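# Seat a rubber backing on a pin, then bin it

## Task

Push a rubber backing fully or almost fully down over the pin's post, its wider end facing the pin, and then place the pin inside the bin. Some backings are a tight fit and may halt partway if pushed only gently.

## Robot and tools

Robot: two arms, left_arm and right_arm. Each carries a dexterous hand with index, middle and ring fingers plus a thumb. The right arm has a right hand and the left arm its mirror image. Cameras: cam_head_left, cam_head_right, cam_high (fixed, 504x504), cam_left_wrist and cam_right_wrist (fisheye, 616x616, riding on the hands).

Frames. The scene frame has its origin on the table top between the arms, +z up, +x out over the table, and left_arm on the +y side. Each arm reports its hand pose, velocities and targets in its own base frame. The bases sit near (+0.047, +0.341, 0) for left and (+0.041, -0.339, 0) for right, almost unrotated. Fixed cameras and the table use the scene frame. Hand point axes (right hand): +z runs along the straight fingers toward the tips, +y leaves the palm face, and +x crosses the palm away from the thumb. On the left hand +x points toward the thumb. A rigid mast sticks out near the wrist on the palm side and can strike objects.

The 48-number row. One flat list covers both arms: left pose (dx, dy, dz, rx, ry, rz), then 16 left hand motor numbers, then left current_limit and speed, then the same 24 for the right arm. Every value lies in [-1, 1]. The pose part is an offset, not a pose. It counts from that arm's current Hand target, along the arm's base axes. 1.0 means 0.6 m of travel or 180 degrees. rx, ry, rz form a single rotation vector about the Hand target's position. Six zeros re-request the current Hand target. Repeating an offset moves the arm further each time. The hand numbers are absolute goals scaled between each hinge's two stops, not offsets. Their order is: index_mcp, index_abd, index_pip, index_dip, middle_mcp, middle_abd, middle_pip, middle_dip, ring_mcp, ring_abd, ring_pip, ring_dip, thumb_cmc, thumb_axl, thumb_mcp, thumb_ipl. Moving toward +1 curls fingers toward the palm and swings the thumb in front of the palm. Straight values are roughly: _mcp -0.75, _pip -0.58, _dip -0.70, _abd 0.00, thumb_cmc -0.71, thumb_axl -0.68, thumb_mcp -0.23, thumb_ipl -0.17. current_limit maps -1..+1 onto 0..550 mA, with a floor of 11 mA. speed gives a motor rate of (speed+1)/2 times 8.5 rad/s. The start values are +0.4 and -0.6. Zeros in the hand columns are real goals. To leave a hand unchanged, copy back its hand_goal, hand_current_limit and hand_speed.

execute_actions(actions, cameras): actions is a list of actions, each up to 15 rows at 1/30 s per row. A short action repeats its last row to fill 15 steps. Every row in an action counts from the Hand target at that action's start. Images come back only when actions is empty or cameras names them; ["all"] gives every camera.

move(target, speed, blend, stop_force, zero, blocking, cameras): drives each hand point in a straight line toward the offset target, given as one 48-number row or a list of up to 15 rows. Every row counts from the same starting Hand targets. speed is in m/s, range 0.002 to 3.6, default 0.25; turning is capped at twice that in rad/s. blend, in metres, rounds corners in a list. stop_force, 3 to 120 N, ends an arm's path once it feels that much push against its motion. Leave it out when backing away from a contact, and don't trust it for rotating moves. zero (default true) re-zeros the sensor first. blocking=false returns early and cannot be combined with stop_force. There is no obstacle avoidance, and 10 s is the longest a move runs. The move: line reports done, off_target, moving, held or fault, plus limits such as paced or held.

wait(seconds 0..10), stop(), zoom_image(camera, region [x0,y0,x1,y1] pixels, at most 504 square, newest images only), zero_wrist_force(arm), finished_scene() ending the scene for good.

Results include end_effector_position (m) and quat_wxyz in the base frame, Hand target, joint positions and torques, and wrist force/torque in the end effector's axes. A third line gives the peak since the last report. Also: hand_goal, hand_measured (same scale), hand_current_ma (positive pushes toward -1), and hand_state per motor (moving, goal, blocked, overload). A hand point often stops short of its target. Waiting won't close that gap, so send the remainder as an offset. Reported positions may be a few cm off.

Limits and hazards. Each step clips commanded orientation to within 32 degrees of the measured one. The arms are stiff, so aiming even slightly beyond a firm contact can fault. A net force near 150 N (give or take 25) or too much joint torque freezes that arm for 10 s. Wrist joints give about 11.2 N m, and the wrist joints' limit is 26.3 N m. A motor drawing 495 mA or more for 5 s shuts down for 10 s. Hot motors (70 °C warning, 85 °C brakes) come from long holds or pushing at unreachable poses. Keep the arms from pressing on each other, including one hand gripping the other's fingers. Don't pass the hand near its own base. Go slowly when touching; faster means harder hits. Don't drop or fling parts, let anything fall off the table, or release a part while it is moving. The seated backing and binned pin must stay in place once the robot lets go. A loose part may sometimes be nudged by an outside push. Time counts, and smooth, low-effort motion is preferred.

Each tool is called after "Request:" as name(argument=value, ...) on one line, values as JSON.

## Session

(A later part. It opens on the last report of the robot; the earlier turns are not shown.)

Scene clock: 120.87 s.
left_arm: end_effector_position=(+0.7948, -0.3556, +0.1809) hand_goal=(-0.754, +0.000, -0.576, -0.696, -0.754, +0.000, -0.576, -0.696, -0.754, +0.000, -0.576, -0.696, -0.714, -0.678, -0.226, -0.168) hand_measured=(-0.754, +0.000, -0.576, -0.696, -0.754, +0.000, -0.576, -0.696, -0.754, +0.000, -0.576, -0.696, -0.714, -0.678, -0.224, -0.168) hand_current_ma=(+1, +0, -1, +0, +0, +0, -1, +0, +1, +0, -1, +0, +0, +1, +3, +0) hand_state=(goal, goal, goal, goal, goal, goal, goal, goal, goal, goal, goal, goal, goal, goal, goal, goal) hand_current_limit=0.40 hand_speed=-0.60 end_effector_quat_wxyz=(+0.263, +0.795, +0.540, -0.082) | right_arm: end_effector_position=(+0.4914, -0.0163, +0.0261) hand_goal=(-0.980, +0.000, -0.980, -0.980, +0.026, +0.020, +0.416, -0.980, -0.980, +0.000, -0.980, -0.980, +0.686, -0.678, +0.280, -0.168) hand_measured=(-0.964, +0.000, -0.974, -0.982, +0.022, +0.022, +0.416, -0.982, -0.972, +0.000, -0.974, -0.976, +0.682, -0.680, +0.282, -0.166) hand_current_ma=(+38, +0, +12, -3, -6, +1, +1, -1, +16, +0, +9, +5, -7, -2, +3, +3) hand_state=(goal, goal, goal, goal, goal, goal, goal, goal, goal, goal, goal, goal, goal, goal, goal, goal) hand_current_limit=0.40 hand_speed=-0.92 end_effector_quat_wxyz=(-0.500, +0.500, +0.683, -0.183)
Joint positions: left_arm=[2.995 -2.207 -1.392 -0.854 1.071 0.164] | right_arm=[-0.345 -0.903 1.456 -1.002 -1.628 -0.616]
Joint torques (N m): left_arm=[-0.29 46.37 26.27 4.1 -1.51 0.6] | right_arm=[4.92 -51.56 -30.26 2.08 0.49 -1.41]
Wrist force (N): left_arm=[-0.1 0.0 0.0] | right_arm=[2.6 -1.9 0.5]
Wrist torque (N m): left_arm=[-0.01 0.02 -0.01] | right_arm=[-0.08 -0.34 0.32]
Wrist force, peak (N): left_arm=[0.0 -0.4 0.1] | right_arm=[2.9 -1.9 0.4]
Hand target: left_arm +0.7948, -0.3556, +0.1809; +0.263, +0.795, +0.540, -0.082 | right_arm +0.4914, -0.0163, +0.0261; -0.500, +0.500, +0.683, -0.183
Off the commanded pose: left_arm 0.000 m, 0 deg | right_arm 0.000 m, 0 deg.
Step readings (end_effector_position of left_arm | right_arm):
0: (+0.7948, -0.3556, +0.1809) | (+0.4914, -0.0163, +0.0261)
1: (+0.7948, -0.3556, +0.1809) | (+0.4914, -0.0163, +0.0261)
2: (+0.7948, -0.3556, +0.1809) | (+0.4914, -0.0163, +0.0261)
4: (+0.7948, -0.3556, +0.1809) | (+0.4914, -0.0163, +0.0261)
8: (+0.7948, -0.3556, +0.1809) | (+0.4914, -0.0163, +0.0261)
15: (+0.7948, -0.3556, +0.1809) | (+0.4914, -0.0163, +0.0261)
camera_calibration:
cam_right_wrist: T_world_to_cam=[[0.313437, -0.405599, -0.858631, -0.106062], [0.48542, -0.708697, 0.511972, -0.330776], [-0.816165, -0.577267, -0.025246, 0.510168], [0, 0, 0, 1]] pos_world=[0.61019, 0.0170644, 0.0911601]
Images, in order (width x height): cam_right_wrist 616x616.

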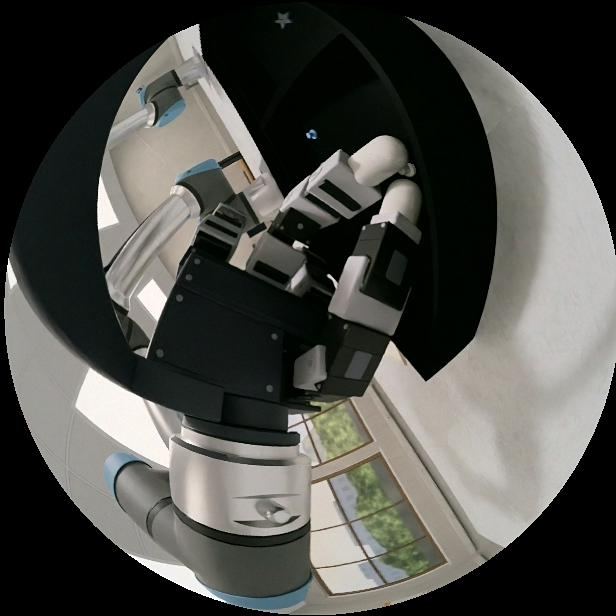

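Request:
execute_actions(actions=[[[0,0,0,0,0,0,-0.754,0,-0.576,-0.696,-0.754,0,-0.576,-0.696,-0.754,0,-0.576,-0.696,-0.714,-0.678,-0.226,-0.168,0.4,-0.6, 0,0,0,0,0,0, -0.98,0,-0.98,-0.98, 0.027,-0.02,0.416,-0.98, -0.98,0,-0.98,-0.98, 0.686,-0.678,0.281,-0.168, 0.4,-0.94]]], cameras=["cam_right_wrist"])

Request:
zoom_image(camera="cam_right_wrist", region=[360, 120, 440, 200])

Scene clock: 122.10 s.
left_arm: end_effector_position=(+0.7948, -0.3556, +0.1809) hand_goal=(-0.754, +0.000, -0.576, -0.696, -0.754, +0.000, -0.576, -0.696, -0.754, +0.000, -0.576, -0.696, -0.714, -0.678, -0.226, -0.168) hand_measured=(-0.754, +0.000, -0.576, -0.696, -0.754, +0.000, -0.576, -0.696, -0.754, +0.000, -0.576, -0.696, -0.714, -0.678, -0.224, -0.168) hand_current_ma=(+1, +0, -1, +0, +0, +0, -1, +0, +1, +0, -1, +0, +0, +1, +3, +0) hand_state=(goal, goal, goal, goal, goal, goal, goal, goal, goal, goal, goal, goal, goal, goal, goal, goal) hand_current_limit=0.40 hand_speed=-0.60 end_effector_quat_wxyz=(+0.263, +0.795, +0.540, -0.082) | right_arm: end_effector_position=(+0.4914, -0.0163, +0.0261) hand_goal=(-0.980, +0.000, -0.980, -0.980, +0.026, -0.020, +0.416, -0.980, -0.980, +0.000, -0.980, -0.980, +0.686, -0.678, +0.280, -0.168) hand_measured=(-0.964, +0.000, -0.974, -0.982, +0.024, -0.012, +0.416, -0.982, -0.972, +0.000, -0.974, -0.976, +0.682, -0.680, +0.282, -0.166) hand_current_ma=(+38, +0, +12, -3, -4, +14, +1, -1, +16, +0, +9, +5, -7, -2, +3, +3) hand_state=(goal, goal, goal, goal, goal, goal, goal, goal, goal, goal, goal, goal, goal, goal, goal, goal) hand_current_limit=0.40 hand_speed=-0.94 end_effector_quat_wxyz=(-0.500, +0.500, +0.683, -0.183)
Joint positions: left_arm=[2.995 -2.207 -1.392 -0.854 1.071 0.164] | right_arm=[-0.345 -0.903 1.456 -1.002 -1.628 -0.616]
Joint torques (N m): left_arm=[-0.75 47.21 25.96 4.09 -1.64 0.62] | right_arm=[10.6 -50.53 -30.77 2.11 0.56 -1.26]
Wrist force (N): left_arm=[-0.2 -0.3 -0.1] | right_arm=[3.1 -1.9 0.3]
Wrist torque (N m): left_arm=[-0.04 0.03 -0.01] | right_arm=[-0.05 -0.36 0.31]
Wrist force, peak (N): left_arm=[0.0 -0.4 0.2] | right_arm=[3.3 -2.1 0.3]
Hand target: left_arm +0.7948, -0.3556, +0.1809; +0.263, +0.795, +0.540, -0.082 | right_arm +0.4914, -0.0163, +0.0261; -0.500, +0.500, +0.683, -0.183
Off the commanded pose: left_arm 0.000 m, 0 deg | right_arm 0.000 m, 0 deg.
Step readings (end_effector_position of left_arm | right_arm):
0: (+0.7948, -0.3556, +0.1809) | (+0.4914, -0.0163, +0.0261)
1: (+0.7948, -0.3556, +0.1809) | (+0.4914, -0.0163, +0.0261)
2: (+0.7948, -0.3556, +0.1809) | (+0.4914, -0.0163, +0.0261)
4: (+0.7948, -0.3556, +0.1809) | (+0.4914, -0.0163, +0.0261)
8: (+0.7948, -0.3556, +0.1809) | (+0.4914, -0.0163, +0.0261)
15: (+0.7948, -0.3556, +0.1809) | (+0.4914, -0.0163, +0.0261)
camera_calibration:
cam_right_wrist: T_world_to_cam=[[0.313437, -0.405599, -0.858631, -0.106062], [0.48542, -0.708697, 0.511972, -0.330776], [-0.816165, -0.577267, -0.025246, 0.510168], [0, 0, 0, 1]] pos_world=[0.61019, 0.0170644, 0.0911601]
Images, in order (width x height): cam_right_wrist 616x616.

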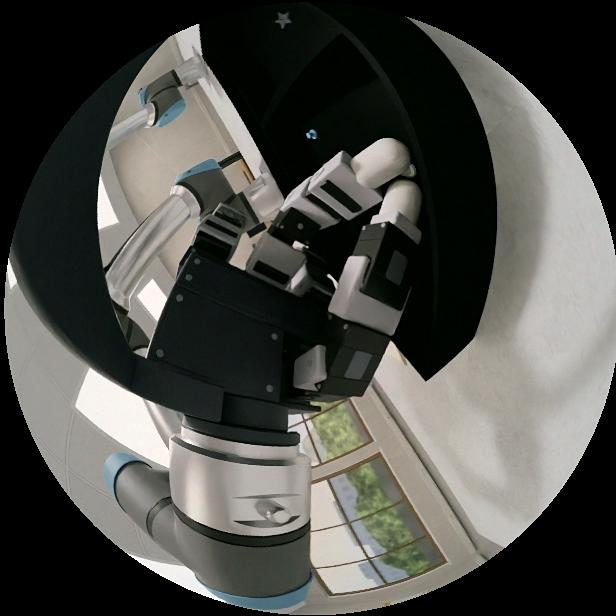

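Scaled by 6.300 from the camera's 616x616 image, which has a finer 880x880 frame.

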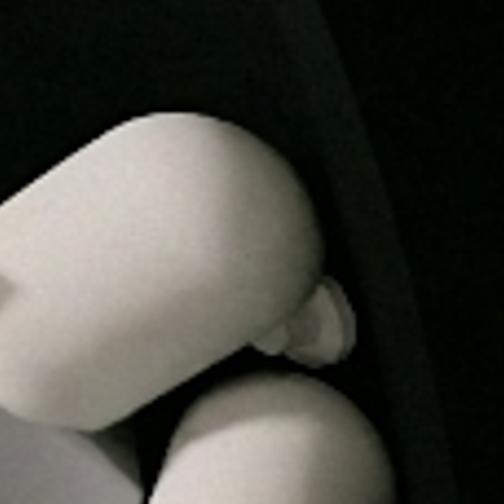

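Request:
execute_actions(actions=[[[0,0,0,0,0,0,-0.754,0,-0.576,-0.696,-0.754,0,-0.576,-0.696,-0.754,0,-0.576,-0.696,-0.714,-0.678,-0.226,-0.168,0.4,-0.6, 0,0,0,0,0,0, -0.98,0,-0.98,-0.98, 0.027,-0.055,0.416,-0.98, -0.98,0,-0.98,-0.98, 0.686,-0.678,0.281,-0.168, 0.4,-0.94]]], cameras=["cam_right_wrist"])

Request:
zoom_image(camera="cam_right_wrist", region=[360, 120, 440, 200])

Scene clock: 123.07 s.
left_arm: end_effector_position=(+0.7948, -0.3556, +0.1809) hand_goal=(-0.754, +0.000, -0.576, -0.696, -0.754, +0.000, -0.576, -0.696, -0.754, +0.000, -0.576, -0.696, -0.714, -0.678, -0.226, -0.168) hand_measured=(-0.754, +0.000, -0.576, -0.696, -0.754, +0.000, -0.576, -0.696, -0.754, +0.000, -0.576, -0.696, -0.714, -0.678, -0.224, -0.168) hand_current_ma=(+1, +0, -1, +0, +0, +0, -1, +0, +1, +0, -1, +0, +0, +1, +3, +0) hand_state=(goal, goal, goal, goal, goal, goal, goal, goal, goal, goal, goal, goal, goal, goal, goal, goal) hand_current_limit=0.40 hand_speed=-0.60 end_effector_quat_wxyz=(+0.263, +0.795, +0.540, -0.082) | right_arm: end_effector_position=(+0.4914, -0.0163, +0.0261) hand_goal=(-0.980, +0.000, -0.980, -0.980, +0.026, -0.056, +0.416, -0.980, -0.980, +0.000, -0.980, -0.980, +0.686, -0.678, +0.280, -0.168) hand_measured=(-0.964, +0.000, -0.974, -0.982, +0.024, -0.024, +0.416, -0.982, -0.972, +0.000, -0.974, -0.976, +0.682, -0.680, +0.282, -0.166) hand_current_ma=(+38, +0, +12, -3, -4, +73, +1, -1, +16, +0, +9, +5, -7, -2, +3, +3) hand_state=(goal, goal, goal, goal, goal, blocked, goal, goal, goal, goal, goal, goal, goal, goal, goal, goal) hand_current_limit=0.40 hand_speed=-0.94 end_effector_quat_wxyz=(-0.500, +0.500, +0.683, -0.183)
Joint positions: left_arm=[2.995 -2.207 -1.392 -0.854 1.071 0.164] | right_arm=[-0.345 -0.903 1.456 -1.002 -1.628 -0.616]
Joint torques (N m): left_arm=[-0.88 47.7 25.97 4.18 -1.72 0.53] | right_arm=[11.6 -50.99 -30.01 1.9 0.58 -0.89]
Wrist force (N): left_arm=[0.0 0.1 0.0] | right_arm=[4.2 -2.3 0.1]
Wrist torque (N m): left_arm=[0.01 0.00 -0.01] | right_arm=[-0.06 -0.39 0.28]
Wrist force, peak (N): left_arm=[0.1 -0.4 -0.2] | right_arm=[4.2 -2.5 0.1]
Hand target: left_arm +0.7948, -0.3556, +0.1809; +0.263, +0.795, +0.540, -0.082 | right_arm +0.4914, -0.0163, +0.0261; -0.500, +0.500, +0.683, -0.183
Off the commanded pose: left_arm 0.000 m, 0 deg | right_arm 0.000 m, 0 deg.
Step readings (end_effector_position of left_arm | right_arm):
0: (+0.7948, -0.3556, +0.1809) | (+0.4914, -0.0163, +0.0261)
1: (+0.7948, -0.3556, +0.1809) | (+0.4914, -0.0163, +0.0261)
2: (+0.7948, -0.3556, +0.1809) | (+0.4914, -0.0163, +0.0261)
4: (+0.7948, -0.3556, +0.1809) | (+0.4914, -0.0163, +0.0261)
8: (+0.7948, -0.3556, +0.1809) | (+0.4914, -0.0163, +0.0261)
15: (+0.7948, -0.3556, +0.1809) | (+0.4914, -0.0163, +0.0261)
camera_calibration:
cam_right_wrist: T_world_to_cam=[[0.313437, -0.405599, -0.858631, -0.106062], [0.48542, -0.708697, 0.511972, -0.330776], [-0.816165, -0.577267, -0.025246, 0.510168], [0, 0, 0, 1]] pos_world=[0.61019, 0.0170644, 0.0911601]
Images, in order (width x height): cam_right_wrist 616x616.

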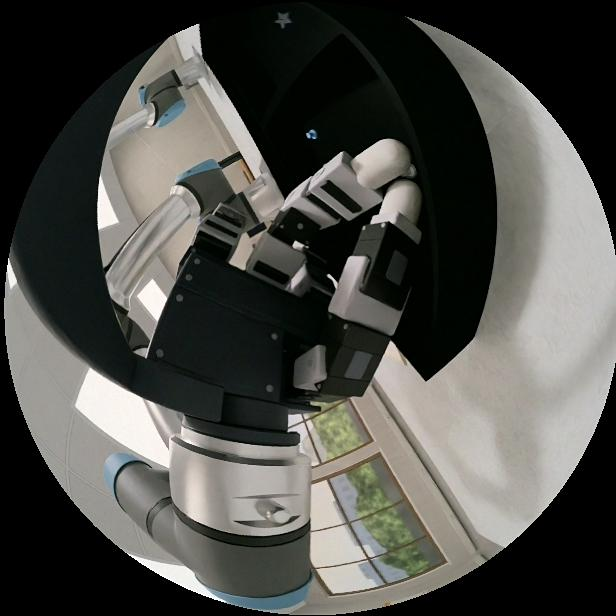

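Scaled by 6.300 from the camera's 616x616 image, which has a finer 880x880 frame.

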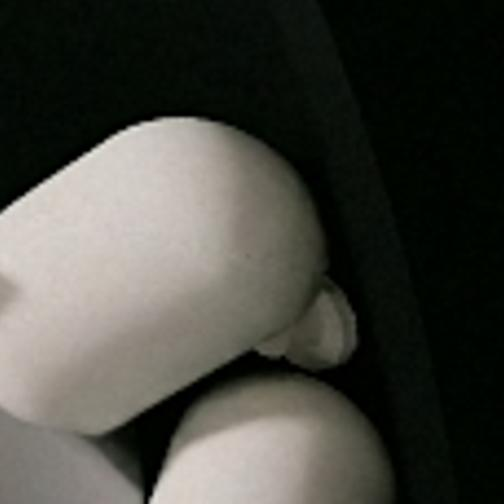

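Request:
execute_actions(actions=[[[0,0,0,0,0,0,-0.754,0,-0.576,-0.696,-0.754,0,-0.576,-0.696,-0.754,0,-0.576,-0.696,-0.714,-0.678,-0.226,-0.168,0.4,-0.6, 0,0,0,0,0,0, -0.98,0,-0.98,-0.98, 0.027,-0.055,0.416,-0.98, -0.98,0,-0.98,-0.98, 0.72,-0.678,0.281,-0.168, 0.4,-0.94]]], cameras=["cam_right_wrist"])

Request:
zoom_image(camera="cam_right_wrist", region=[360, 120, 440, 200])

Scene clock: 124.33 s.
left_arm: end_effector_position=(+0.7948, -0.3556, +0.1809) hand_goal=(-0.754, +0.000, -0.576, -0.696, -0.754, +0.000, -0.576, -0.696, -0.754, +0.000, -0.576, -0.696, -0.714, -0.678, -0.226, -0.168) hand_measured=(-0.754, +0.000, -0.576, -0.696, -0.754, +0.000, -0.576, -0.696, -0.754, +0.000, -0.576, -0.696, -0.714, -0.678, -0.224, -0.168) hand_current_ma=(+1, +0, -1, +0, +0, +0, -1, +0, +1, +0, -1, +0, +0, +1, +3, +0) hand_state=(goal, goal, goal, goal, goal, goal, goal, goal, goal, goal, goal, goal, goal, goal, goal, goal) hand_current_limit=0.40 hand_speed=-0.60 end_effector_quat_wxyz=(+0.263, +0.795, +0.540, -0.082) | right_arm: end_effector_position=(+0.4914, -0.0163, +0.0261) hand_goal=(-0.980, +0.000, -0.980, -0.980, +0.026, -0.056, +0.416, -0.980, -0.980, +0.000, -0.980, -0.980, +0.720, -0.678, +0.280, -0.168) hand_measured=(-0.964, +0.000, -0.974, -0.982, +0.024, -0.024, +0.416, -0.982, -0.972, +0.000, -0.974, -0.976, +0.692, -0.682, +0.280, -0.168) hand_current_ma=(+38, +0, +12, -3, -3, +73, +1, -1, +16, +0, +9, +5, -76, -9, +0, +1) hand_state=(goal, goal, goal, goal, goal, blocked, goal, goal, goal, goal, goal, goal, blocked, goal, goal, goal) hand_current_limit=0.40 hand_speed=-0.94 end_effector_quat_wxyz=(-0.500, +0.500, +0.683, -0.183)
Joint positions: left_arm=[2.995 -2.207 -1.392 -0.854 1.071 0.164] | right_arm=[-0.345 -0.903 1.456 -1.002 -1.628 -0.616]
Joint torques (N m): left_arm=[-1.09 46.7 26.75 4.23 -1.68 0.47] | right_arm=[12.5 -51.21 -30.63 1.72 0.6 -0.46]
Wrist force (N): left_arm=[0.0 -0.3 -0.1] | right_arm=[3.8 -2.1 0.3]
Wrist torque (N m): left_arm=[-0.03 0.00 0.00] | right_arm=[-0.06 -0.34 0.25]
Wrist force, peak (N): left_arm=[0.0 -0.5 -0.2] | right_arm=[4.5 -2.6 0.4]
Hand target: left_arm +0.7948, -0.3556, +0.1809; +0.263, +0.795, +0.540, -0.082 | right_arm +0.4914, -0.0163, +0.0261; -0.500, +0.500, +0.683, -0.183
Off the commanded pose: left_arm 0.000 m, 0 deg | right_arm 0.000 m, 0 deg.
Step readings (end_effector_position of left_arm | right_arm):
0: (+0.7948, -0.3556, +0.1809) | (+0.4914, -0.0163, +0.0261)
1: (+0.7948, -0.3556, +0.1809) | (+0.4914, -0.0163, +0.0261)
2: (+0.7948, -0.3556, +0.1809) | (+0.4914, -0.0163, +0.0261)
4: (+0.7948, -0.3556, +0.1809) | (+0.4914, -0.0163, +0.0261)
8: (+0.7948, -0.3556, +0.1809) | (+0.4914, -0.0163, +0.0261)
15: (+0.7948, -0.3556, +0.1809) | (+0.4914, -0.0163, +0.0261)
camera_calibration:
cam_right_wrist: T_world_to_cam=[[0.313437, -0.405599, -0.858631, -0.106062], [0.48542, -0.708697, 0.511972, -0.330776], [-0.816165, -0.577267, -0.025246, 0.510168], [0, 0, 0, 1]] pos_world=[0.61019, 0.0170644, 0.0911601]
Images, in order (width x height): cam_right_wrist 616x616.

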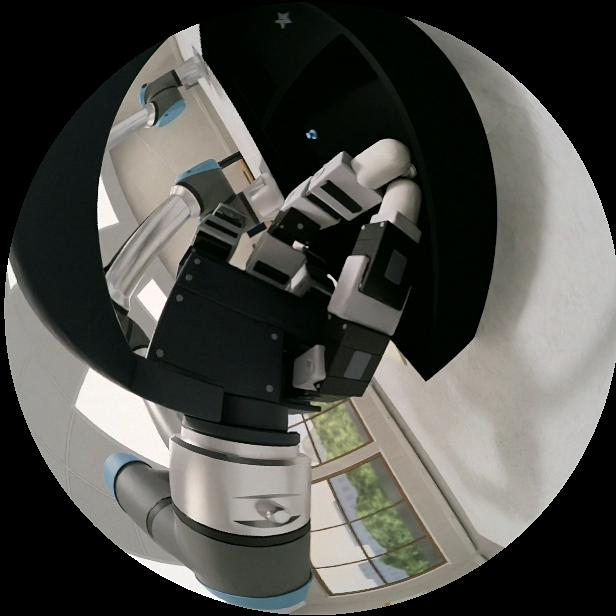

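Scaled by 6.300 from the camera's 616x616 image, which has a finer 880x880 frame.

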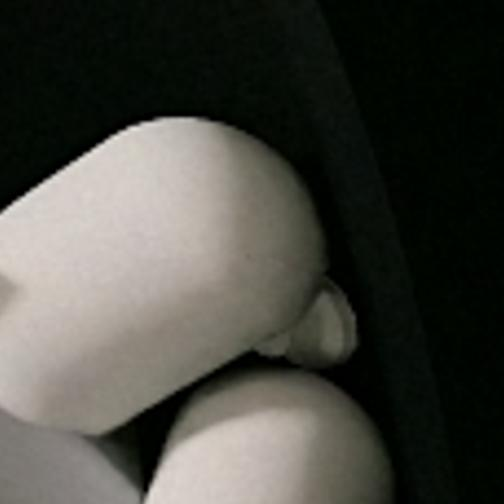

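Request:
execute_actions(actions=[[[0,0,0,0,0,0,-0.754,0,-0.576,-0.696,-0.754,0,-0.576,-0.696,-0.754,0,-0.576,-0.696,-0.714,-0.678,-0.226,-0.168,0.4,-0.6, 0,0,0,0,0,0, -0.98,0,-0.98,-0.98, 0.027,-0.12,0.416,-0.98, -0.98,0,-0.98,-0.98, 0.76,-0.678,0.281,-0.168, 0.4,-0.92],[0,0,0,0,0,0,-0.754,0,-0.576,-0.696,-0.754,0,-0.576,-0.696,-0.754,0,-0.576,-0.696,-0.714,-0.678,-0.226,-0.168,0.4,-0.6, 0,0,0,0,0,0, -0.98,0,-0.98,-0.98, 0.027,-0.12,0.416,-0.98, -0.98,0,-0.98,-0.98, 0.76,-0.678,0.281,-0.168, 0.4,-0.92]]], cameras=["cam_right_wrist"])

Request:
zoom_image(camera="cam_right_wrist", region=[360, 120, 440, 200])

Scene clock: 125.43 s.
left_arm: end_effector_position=(+0.7948, -0.3556, +0.1809) hand_goal=(-0.754, +0.000, -0.576, -0.696, -0.754, +0.000, -0.576, -0.696, -0.754, +0.000, -0.576, -0.696, -0.714, -0.678, -0.226, -0.168) hand_measured=(-0.754, +0.000, -0.576, -0.696, -0.754, +0.000, -0.576, -0.696, -0.754, +0.000, -0.576, -0.696, -0.714, -0.678, -0.224, -0.168) hand_current_ma=(+1, +0, -1, +0, +0, +0, -1, +0, +1, +0, -1, +0, +0, +1, +3, +0) hand_state=(goal, goal, goal, goal, goal, goal, goal, goal, goal, goal, goal, goal, goal, goal, goal, goal) hand_current_limit=0.40 hand_speed=-0.60 end_effector_quat_wxyz=(+0.263, +0.795, +0.540, -0.082) | right_arm: end_effector_position=(+0.4914, -0.0163, +0.0261) hand_goal=(-0.980, +0.000, -0.980, -0.980, +0.026, -0.120, +0.416, -0.980, -0.980, +0.000, -0.980, -0.980, +0.760, -0.678, +0.280, -0.168) hand_measured=(-0.964, +0.000, -0.974, -0.982, +0.024, -0.042, +0.416, -0.980, -0.972, +0.000, -0.974, -0.976, +0.704, -0.690, +0.278, -0.168) hand_current_ma=(+38, +0, +12, -3, -4, +222, +1, +0, +16, +0, +9, +5, -178, -31, -5, +0) hand_state=(goal, goal, goal, goal, goal, blocked, goal, goal, goal, goal, goal, goal, blocked, goal, goal, goal) hand_current_limit=0.40 hand_speed=-0.92 end_effector_quat_wxyz=(-0.500, +0.500, +0.683, -0.183)
Joint positions: left_arm=[2.995 -2.207 -1.392 -0.854 1.071 0.164] | right_arm=[-0.345 -0.903 1.456 -1.002 -1.628 -0.616]
Joint torques (N m): left_arm=[-0.91 46.73 25.95 4.05 -1.53 0.53] | right_arm=[11.82 -50.1 -30.57 1.85 0.46 0.01]
Wrist force (N): left_arm=[-0.1 0.0 0.1] | right_arm=[5.3 -3.6 -0.2]
Wrist torque (N m): left_arm=[-0.02 0.02 -0.01] | right_arm=[-0.17 -0.40 0.22]
Wrist force, peak (N): left_arm=[-0.2 -0.4 0.1] | right_arm=[5.3 -3.8 -0.3]
Hand target: left_arm +0.7948, -0.3556, +0.1809; +0.263, +0.795, +0.540, -0.082 | right_arm +0.4914, -0.0163, +0.0261; -0.500, +0.500, +0.683, -0.183
Off the commanded pose: left_arm 0.000 m, 0 deg | right_arm 0.000 m, 0 deg.
Step readings (end_effector_position of left_arm | right_arm):
0: (+0.7948, -0.3556, +0.1809) | (+0.4914, -0.0163, +0.0261)
1: (+0.7948, -0.3556, +0.1809) | (+0.4914, -0.0163, +0.0261)
2: (+0.7948, -0.3556, +0.1809) | (+0.4914, -0.0163, +0.0261)
4: (+0.7948, -0.3556, +0.1809) | (+0.4914, -0.0163, +0.0261)
8: (+0.7948, -0.3556, +0.1809) | (+0.4914, -0.0163, +0.0261)
15: (+0.7948, -0.3556, +0.1809) | (+0.4914, -0.0163, +0.0261)
camera_calibration:
cam_right_wrist: T_world_to_cam=[[0.313437, -0.405599, -0.858631, -0.106062], [0.48542, -0.708697, 0.511972, -0.330776], [-0.816165, -0.577267, -0.025246, 0.510168], [0, 0, 0, 1]] pos_world=[0.61019, 0.0170644, 0.0911601]
Images, in order (width x height): cam_right_wrist 616x616.

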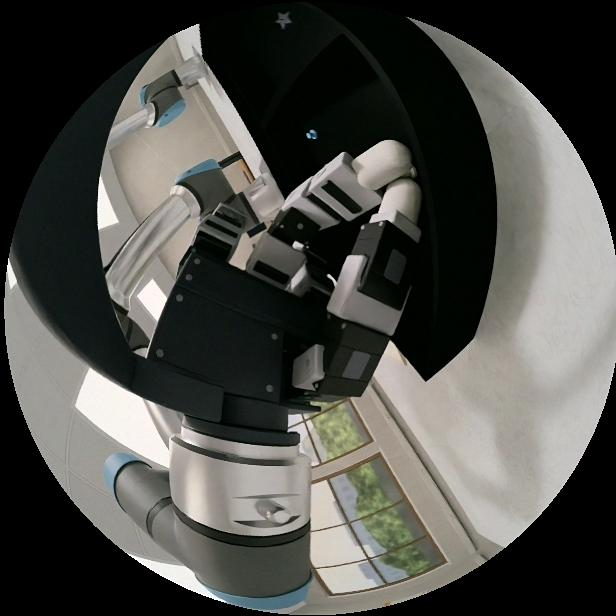

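Scaled by 6.300 from the camera's 616x616 image, which has a finer 880x880 frame.

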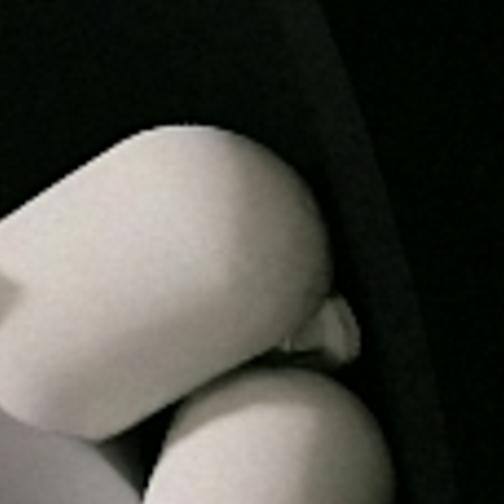

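Request:
move(target=[0,0,0,0,0,0,-0.754,0,-0.576,-0.696,-0.754,0,-0.576,-0.696,-0.754,0,-0.576,-0.696,-0.714,-0.678,-0.226,-0.168,0.4,-0.6, 0,0,0.015,0,0,0, -0.98,0,-0.98,-0.98, 0.027,-0.12,0.416,-0.98, -0.98,0,-0.98,-0.98, 0.76,-0.678,0.281,-0.168, 0.4,-0.92], speed=0.01, cameras=["cam_right_wrist", "cam_left_wrist"])

Request:
zoom_image(camera="cam_right_wrist", region=[360, 120, 440, 200])

Request:
zoom_image(camera="cam_left_wrist", region=[440, 140, 480, 180])

Scene clock: 127.23 s.
left_arm: end_effector_position=(+0.7948, -0.3556, +0.1809) hand_goal=(-0.754, +0.000, -0.576, -0.696, -0.754, +0.000, -0.576, -0.696, -0.754, +0.000, -0.576, -0.696, -0.714, -0.678, -0.226, -0.168) hand_measured=(-0.754, +0.000, -0.576, -0.696, -0.754, +0.000, -0.576, -0.696, -0.754, +0.000, -0.576, -0.696, -0.714, -0.678, -0.224, -0.168) hand_current_ma=(+1, +0, -1, +0, +0, +0, -1, +0, +1, +0, -1, +0, +0, +1, +3, +0) hand_state=(goal, goal, goal, goal, goal, goal, goal, goal, goal, goal, goal, goal, goal, goal, goal, goal) hand_current_limit=0.40 hand_speed=-0.60 end_effector_quat_wxyz=(+0.263, +0.795, +0.540, -0.082) | right_arm: end_effector_position=(+0.4914, -0.0163, +0.0350) hand_goal=(-0.980, +0.000, -0.980, -0.980, +0.026, -0.120, +0.416, -0.980, -0.980, +0.000, -0.980, -0.980, +0.760, -0.678, +0.280, -0.168) hand_measured=(-0.964, +0.000, -0.974, -0.982, +0.020, -0.072, +0.414, -0.980, -0.972, +0.000, -0.974, -0.976, +0.704, -0.700, +0.280, -0.168) hand_current_ma=(+38, +0, +12, -3, -11, +121, -3, +0, +16, +0, +9, +5, -178, -64, +0, +0) hand_state=(goal, goal, goal, goal, goal, blocked, goal, goal, goal, goal, goal, goal, blocked, blocked, goal, goal) hand_current_limit=0.40 hand_speed=-0.92 end_effector_quat_wxyz=(-0.500, +0.500, +0.683, -0.183)
Joint positions: left_arm=[2.995 -2.207 -1.392 -0.854 1.071 0.164] | right_arm=[-0.345 -0.914 1.449 -0.984 -1.628 -0.616]
Joint torques (N m): left_arm=[-0.5 47.17 26.65 4.16 -1.53 0.52] | right_arm=[11.26 -51.17 -30.85 2.4 0.69 0.33]
Wrist force (N): left_arm=[-0.1 -0.2 -0.1] | right_arm=[2.6 -1.8 0.6]
Wrist torque (N m): left_arm=[-0.03 0.01 0.00] | right_arm=[-0.08 -0.35 0.31]
Wrist force, peak (N): left_arm=[-0.2 -0.4 -0.2] | right_arm=[5.3 -4.1 -0.2]
Hand target: left_arm +0.7948, -0.3556, +0.1809; +0.263, +0.795, +0.540, -0.082 | right_arm +0.4914, -0.0163, +0.0351; -0.500, +0.500, +0.683, -0.183
Off the commanded pose: left_arm 0.000 m, 0 deg | right_arm 0.000 m, 0 deg.
move: done
camera_calibration:
cam_right_wrist: T_world_to_cam=[[0.313437, -0.405599, -0.858631, -0.0984201], [0.48542, -0.708697, 0.511972, -0.335333], [-0.816165, -0.577267, -0.025246, 0.510393], [0, 0, 0, 1]] pos_world=[0.61019, 0.0170644, 0.10006]
Images, in order (width x height): cam_left_wrist 616x616, cam_right_wrist 616x616.

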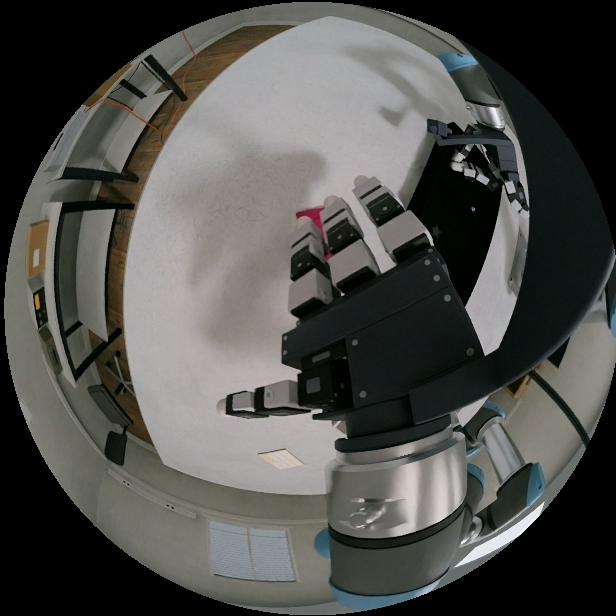

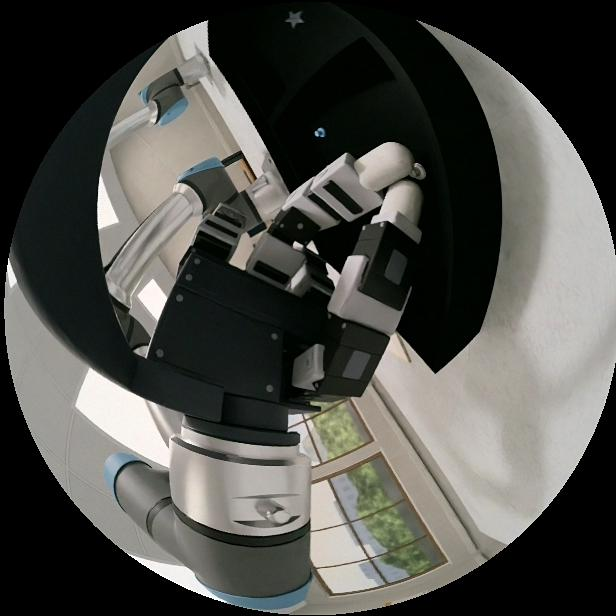

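Scaled by 6.300 from the camera's 616x616 image, which has a finer 880x880 frame.

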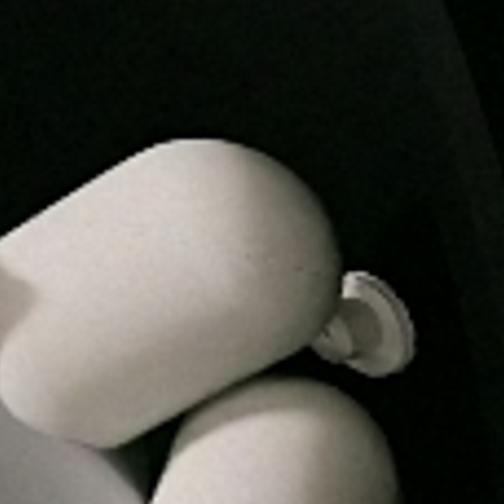

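Scaled by 12.600 from the camera's 616x616 image, which has a finer 880x880 frame.

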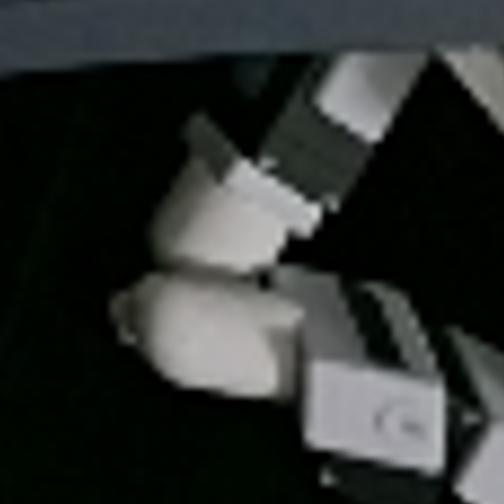

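Request:
move(target=[[0,0,0,0,0,0,-0.754,0,-0.576,-0.696,-0.754,0,-0.576,-0.696,-0.754,0,-0.576,-0.696,-0.714,-0.678,-0.226,-0.168,0.4,-0.6, 0,0,0,0,0,0, -0.98,0,-0.98,-0.98, 0.027,0.2,0.416,-0.98, -0.98,0,-0.98,-0.98, 0.68,-0.678,0.281,-0.168, 0.4,-0.85],[0,0,0,0,0,0,-0.754,0,-0.576,-0.696,-0.754,0,-0.576,-0.696,-0.754,0,-0.576,-0.696,-0.714,-0.678,-0.226,-0.168,0.4,-0.6, -0.0083,0.0017,0,0,0,0, -0.98,0,-0.98,-0.98, 0.027,0.2,0.416,-0.98, -0.98,0,-0.98,-0.98, 0.68,-0.678,0.281,-0.168, 0.4,-0.85]], speed=0.03, cameras=["cam_right_wrist", "cam_left_wrist"])

Request:
zoom_image(camera="cam_right_wrist", region=[360, 120, 440, 200])

Request:
zoom_image(camera="cam_left_wrist", region=[440, 140, 480, 180])

Scene clock: 129.73 s.
left_arm: end_effector_position=(+0.7948, -0.3556, +0.1809) hand_goal=(-0.754, +0.000, -0.576, -0.696, -0.754, +0.000, -0.576, -0.696, -0.754, +0.000, -0.576, -0.696, -0.714, -0.678, -0.226, -0.168) hand_measured=(-0.754, +0.000, -0.576, -0.696, -0.754, +0.000, -0.576, -0.696, -0.754, +0.000, -0.576, -0.696, -0.714, -0.678, -0.224, -0.168) hand_current_ma=(+1, +0, -1, +0, +0, +0, -1, +0, +1, +0, -1, +0, +0, +1, +3, +0) hand_state=(goal, goal, goal, goal, goal, goal, goal, goal, goal, goal, goal, goal, goal, goal, goal, goal) hand_current_limit=0.40 hand_speed=-0.60 end_effector_quat_wxyz=(+0.263, +0.795, +0.540, -0.082) | right_arm: end_effector_position=(+0.4865, -0.0153, +0.0351) hand_goal=(-0.980, +0.000, -0.980, -0.980, +0.026, +0.200, +0.416, -0.980, -0.980, +0.000, -0.980, -0.980, +0.680, -0.678, +0.280, -0.168) hand_measured=(-0.964, +0.000, -0.974, -0.982, +0.022, +0.192, +0.414, -0.980, -0.972, +0.000, -0.974, -0.976, +0.678, -0.684, +0.280, -0.168) hand_current_ma=(+38, +0, +12, -3, -6, -11, -3, +0, +16, +0, +9, +5, -3, -11, -1, +0) hand_state=(goal, goal, goal, goal, goal, goal, goal, goal, goal, goal, goal, goal, goal, goal, goal, goal) hand_current_limit=0.40 hand_speed=-0.85 end_effector_quat_wxyz=(-0.500, +0.500, +0.683, -0.183)
Joint positions: left_arm=[2.995 -2.207 -1.392 -0.854 1.071 0.164] | right_arm=[-0.346 -0.925 1.467 -0.991 -1.629 -0.616]
Joint torques (N m): left_arm=[-1.69 46.77 25.69 4.31 -1.61 0.71] | right_arm=[-12.48 -50.79 -2.26 -1.44 -1.26 -1.53]
Wrist force (N): left_arm=[-0.2 -0.5 0.0] | right_arm=[2.7 -1.7 0.5]
Wrist torque (N m): left_arm=[-0.07 0.04 -0.01] | right_arm=[-0.05 -0.36 0.32]
Wrist force, peak (N): left_arm=[-0.2 -0.5 0.0] | right_arm=[2.9 -1.8 0.4]
Hand target: left_arm +0.7948, -0.3556, +0.1809; +0.263, +0.795, +0.540, -0.082 | right_arm +0.4864, -0.0153, +0.0351; -0.500, +0.500, +0.683, -0.183
Off the commanded pose: left_arm 0.000 m, 0 deg | right_arm 0.000 m, 0 deg.
move: done
camera_calibration:
cam_right_wrist: T_world_to_cam=[[0.313422, -0.405577, -0.858646, -0.0963514], [0.485429, -0.70871, 0.511946, -0.332251], [-0.816165, -0.577267, -0.0252463, 0.506892], [0, 0, 0, 1]] pos_world=[0.60519, 0.0180644, 0.10016]
Images, in order (width x height): cam_left_wrist 616x616, cam_right_wrist 616x616.

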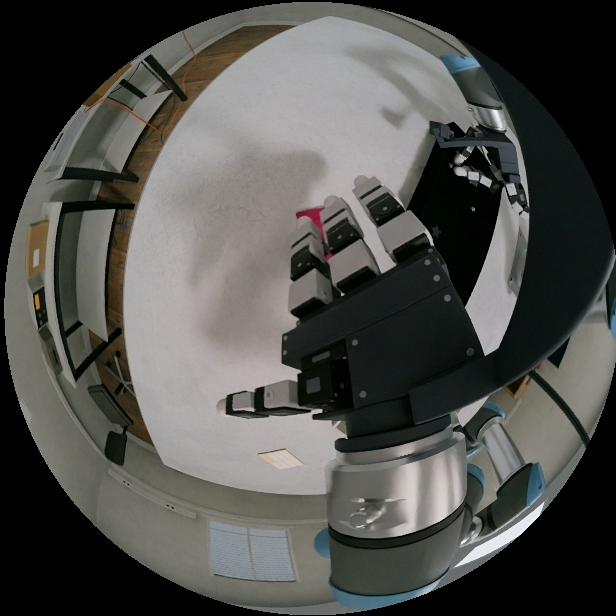

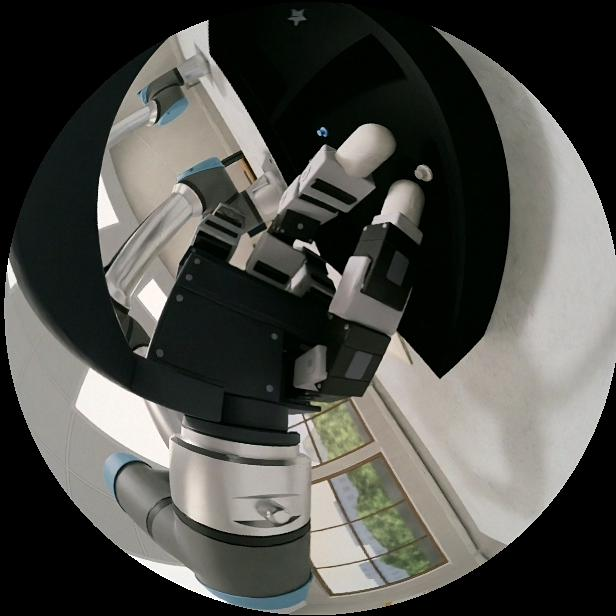

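Scaled by 6.300 from the camera's 616x616 image, which has a finer 880x880 frame.

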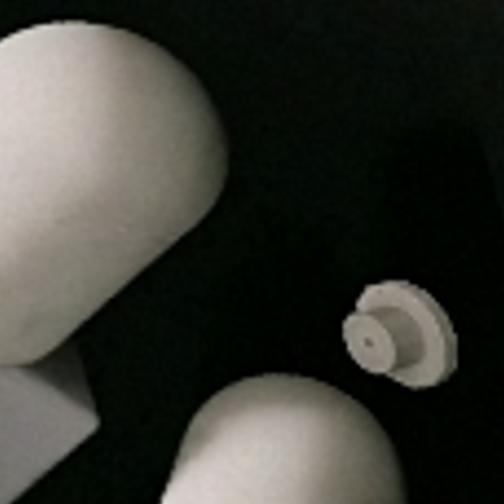

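Scaled by 12.600 from the camera's 616x616 image, which has a finer 880x880 frame.

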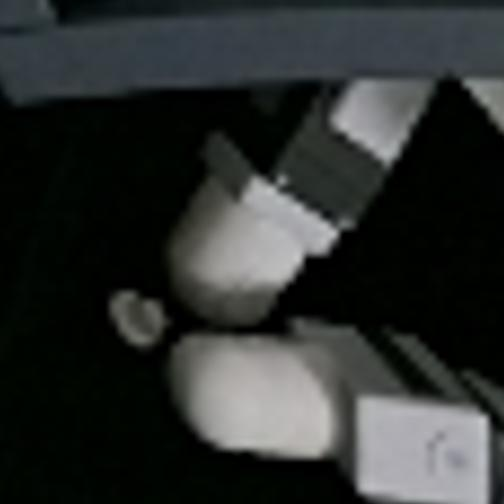

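Request:
move(target=[0,0,0,0,0,0,-0.754,0,-0.576,-0.696,-0.754,0,-0.576,-0.696,-0.754,0,-0.576,-0.696,-0.714,-0.678,-0.226,-0.168,0.4,-0.6, 0,0,-0.022,0,0,0, -0.98,0,-0.98,-0.98, 0.027,0.2,0.416,-0.98, -0.98,0,-0.98,-0.98, 0.68,-0.678,0.281,-0.168, 0.4,-0.85], speed=0.008, stop_force=3, cameras=["cam_right_wrist", "cam_left_wrist"])

Request:
zoom_image(camera="cam_right_wrist", region=[360, 120, 440, 200])

Request:
zoom_image(camera="cam_left_wrist", region=[440, 140, 480, 180])

Scene clock: 133.07 s.
left_arm: end_effector_position=(+0.7948, -0.3556, +0.1809) hand_goal=(-0.754, +0.000, -0.576, -0.696, -0.754, +0.000, -0.576, -0.696, -0.754, +0.000, -0.576, -0.696, -0.714, -0.678, -0.226, -0.168) hand_measured=(-0.754, +0.000, -0.576, -0.696, -0.754, +0.000, -0.576, -0.696, -0.754, +0.000, -0.576, -0.696, -0.714, -0.678, -0.224, -0.168) hand_current_ma=(+1, +0, -1, +0, +0, +0, -1, +0, +1, +0, -1, +0, +0, +1, +3, +0) hand_state=(goal, goal, goal, goal, goal, goal, goal, goal, goal, goal, goal, goal, goal, goal, goal, goal) hand_current_limit=0.40 hand_speed=-0.60 end_effector_quat_wxyz=(+0.263, +0.795, +0.540, -0.082) | right_arm: end_effector_position=(+0.4864, -0.0153, +0.0264) hand_goal=(-0.980, +0.000, -0.980, -0.980, +0.026, +0.200, +0.416, -0.980, -0.980, +0.000, -0.980, -0.980, +0.680, -0.678, +0.280, -0.168) hand_measured=(-0.964, +0.000, -0.974, -0.982, +0.022, +0.192, +0.414, -0.980, -0.972, +0.000, -0.974, -0.976, +0.678, -0.680, +0.282, -0.168) hand_current_ma=(+38, +0, +12, -3, -6, -11, -3, +0, +16, +0, +9, +5, -2, -3, +3, +1) hand_state=(goal, goal, goal, goal, goal, goal, goal, goal, goal, goal, goal, goal, goal, goal, goal, goal) hand_current_limit=0.40 hand_speed=-0.85 end_effector_quat_wxyz=(-0.500, +0.500, +0.683, -0.183)
Joint positions: left_arm=[2.995 -2.207 -1.392 -0.854 1.071 0.164] | right_arm=[-0.346 -0.914 1.474 -1.009 -1.629 -0.616]
Joint torques (N m): left_arm=[-1.14 47.21 26.74 4.3 -1.74 0.7] | right_arm=[-9.88 -51.88 -30.13 2.5 -1.02 -1.24]
Wrist force (N): left_arm=[0.0 -0.2 0.1] | right_arm=[2.7 -1.8 0.6]
Wrist torque (N m): left_arm=[-0.04 0.01 0.01] | right_arm=[-0.07 -0.36 0.33]
Wrist force, peak (N): left_arm=[-0.2 -0.4 -0.3] | right_arm=[2.3 -5.0 -1.2]
Hand target: left_arm +0.7948, -0.3556, +0.1809; +0.263, +0.795, +0.540, -0.082 | right_arm +0.4864, -0.0153, +0.0264; -0.500, +0.500, +0.683, -0.183 (not the last commanded pose)
Off the commanded pose: left_arm 0.000 m, 0 deg | right_arm 0.004 m, 0 deg.
move: contact (right_arm)
camera_calibration:
cam_right_wrist: T_world_to_cam=[[0.313437, -0.405599, -0.858631, -0.103917], [0.48542, -0.708697, 0.511972, -0.327743], [-0.816165, -0.577267, -0.025246, 0.506669], [0, 0, 0, 1]] pos_world=[0.60519, 0.0180644, 0.0913601]
Images, in order (width x height): cam_left_wrist 616x616, cam_right_wrist 616x616.

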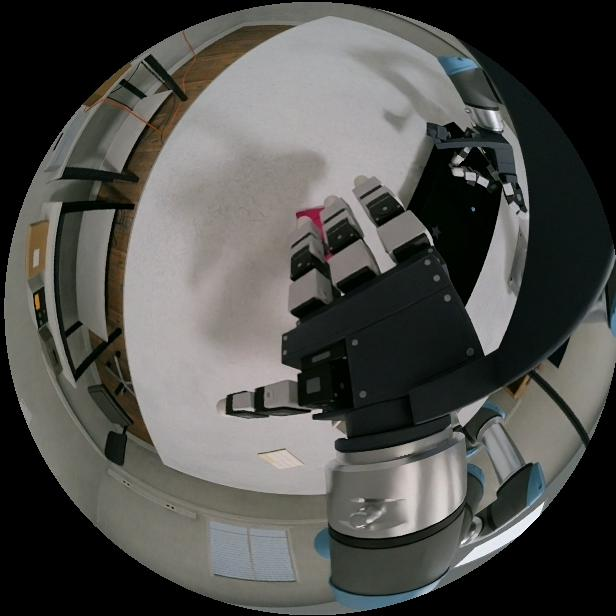

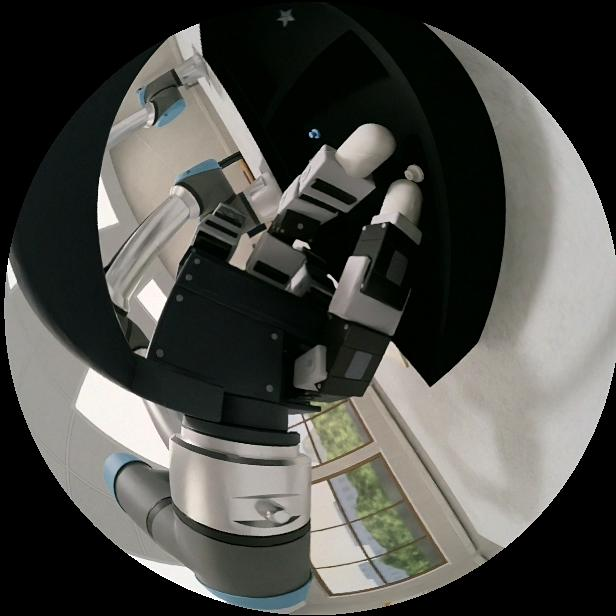

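Scaled by 6.300 from the camera's 616x616 image, which has a finer 880x880 frame.

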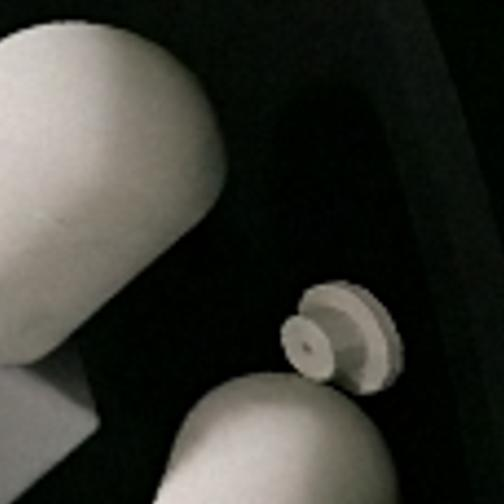

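Scaled by 12.600 from the camera's 616x616 image, which has a finer 880x880 frame.

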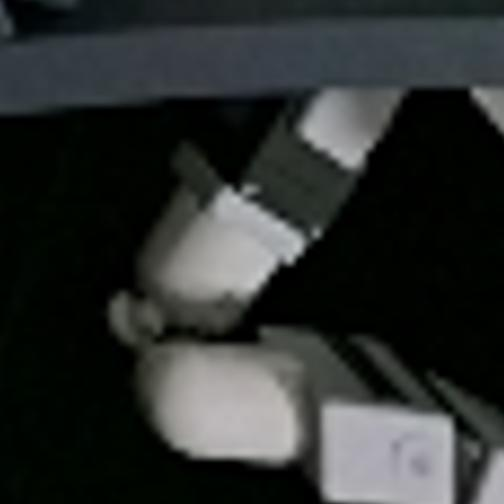

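Request:
execute_actions(actions=[[[0,0,0,0,0,0,-0.754,0,-0.576,-0.696,-0.754,0,-0.576,-0.696,-0.754,0,-0.576,-0.696,-0.714,-0.678,-0.226,-0.168,0.4,-0.6, 0,0,0,0,0,0, -0.98,0,-0.98,-0.98, 0.027,0.02,0.416,-0.98, -0.98,0,-0.98,-0.98, 0.68,-0.678,0.281,-0.168, 0.4,-0.88]]], cameras=["cam_right_wrist", "cam_left_wrist"])

Request:
zoom_image(camera="cam_right_wrist", region=[360, 120, 440, 200])

Request:
zoom_image(camera="cam_left_wrist", region=[440, 140, 480, 180])

Scene clock: 136.47 s.
left_arm: end_effector_position=(+0.7948, -0.3556, +0.1809) hand_goal=(-0.754, +0.000, -0.576, -0.696, -0.754, +0.000, -0.576, -0.696, -0.754, +0.000, -0.576, -0.696, -0.714, -0.678, -0.226, -0.168) hand_measured=(-0.754, +0.000, -0.576, -0.696, -0.754, +0.000, -0.576, -0.696, -0.754, +0.000, -0.576, -0.696, -0.714, -0.678, -0.224, -0.168) hand_current_ma=(+1, +0, -1, +0, +0, +0, -1, +0, +1, +0, -1, +0, +0, +1, +3, +0) hand_state=(goal, goal, goal, goal, goal, goal, goal, goal, goal, goal, goal, goal, goal, goal, goal, goal) hand_current_limit=0.40 hand_speed=-0.60 end_effector_quat_wxyz=(+0.263, +0.795, +0.540, -0.082) | right_arm: end_effector_position=(+0.4864, -0.0153, +0.0264) hand_goal=(-0.980, +0.000, -0.980, -0.980, +0.026, +0.020, +0.416, -0.980, -0.980, +0.000, -0.980, -0.980, +0.680, -0.678, +0.280, -0.168) hand_measured=(-0.964, +0.000, -0.974, -0.982, +0.022, +0.022, +0.414, -0.980, -0.972, +0.000, -0.974, -0.976, +0.678, -0.680, +0.282, -0.168) hand_current_ma=(+38, +0, +12, -3, -6, +1, -3, +0, +16, +0, +9, +5, -2, -3, +3, +1) hand_state=(goal, goal, goal, goal, goal, goal, goal, goal, goal, goal, goal, goal, goal, goal, goal, goal) hand_current_limit=0.40 hand_speed=-0.88 end_effector_quat_wxyz=(-0.500, +0.500, +0.683, -0.183)
Joint positions: left_arm=[2.995 -2.207 -1.392 -0.854 1.071 0.164] | right_arm=[-0.346 -0.914 1.474 -1.009 -1.629 -0.616]
Joint torques (N m): left_arm=[-0.25 47.74 26.86 4.15 -1.82 0.68] | right_arm=[-6.91 -51.16 -29.58 2.3 -0.88 -1.32]
Wrist force (N): left_arm=[0.0 -0.1 0.1] | right_arm=[2.4 -1.5 0.2]
Wrist torque (N m): left_arm=[-0.04 0.01 0.00] | right_arm=[-0.01 -0.32 0.32]
Wrist force, peak (N): left_arm=[-0.1 -0.4 -0.1] | right_arm=[2.9 -1.7 0.6]
Hand target: left_arm +0.7948, -0.3556, +0.1809; +0.263, +0.795, +0.540, -0.082 | right_arm +0.4864, -0.0153, +0.0264; -0.500, +0.500, +0.683, -0.183
Off the commanded pose: left_arm 0.000 m, 0 deg | right_arm 0.000 m, 0 deg.
Step readings (end_effector_position of left_arm | right_arm):
0: (+0.7948, -0.3556, +0.1809) | (+0.4864, -0.0153, +0.0264)
1: (+0.7948, -0.3556, +0.1809) | (+0.4864, -0.0153, +0.0264)
2: (+0.7948, -0.3556, +0.1809) | (+0.4864, -0.0153, +0.0264)
4: (+0.7948, -0.3556, +0.1809) | (+0.4864, -0.0153, +0.0264)
8: (+0.7948, -0.3556, +0.1809) | (+0.4864, -0.0153, +0.0264)
15: (+0.7948, -0.3556, +0.1809) | (+0.4864, -0.0153, +0.0264)
camera_calibration:
cam_right_wrist: T_world_to_cam=[[0.313437, -0.405599, -0.858631, -0.103917], [0.48542, -0.708697, 0.511972, -0.327743], [-0.816165, -0.577267, -0.025246, 0.506669], [0, 0, 0, 1]] pos_world=[0.60519, 0.0180644, 0.0913601]
Images, in order (width x height): cam_left_wrist 616x616, cam_right_wrist 616x616.

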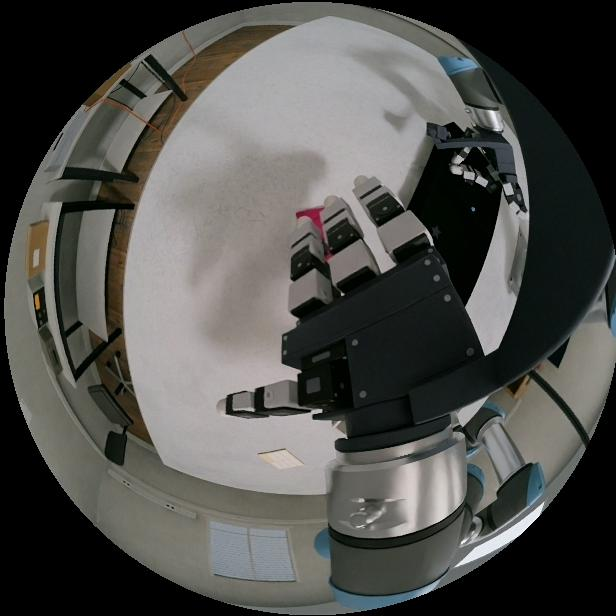

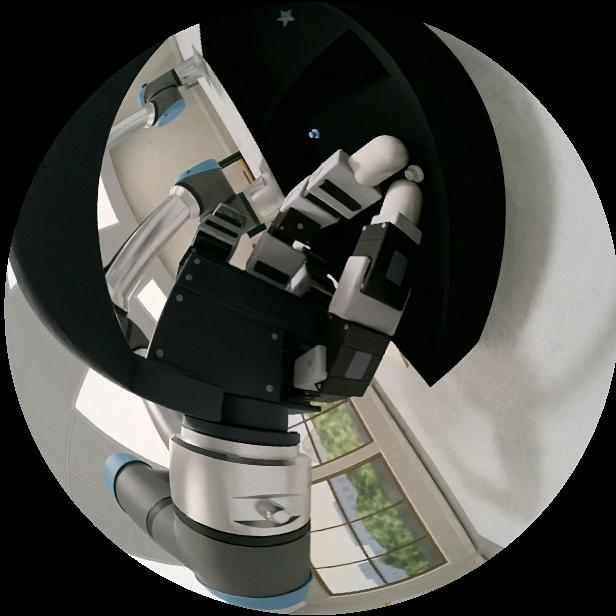

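Scaled by 6.300 from the camera's 616x616 image, which has a finer 880x880 frame.

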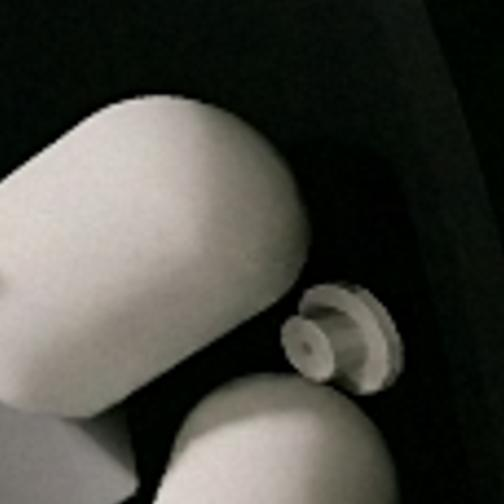

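Scaled by 12.600 from the camera's 616x616 image, which has a finer 880x880 frame.

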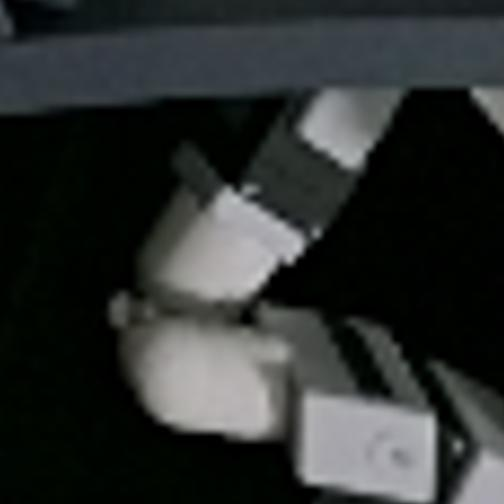

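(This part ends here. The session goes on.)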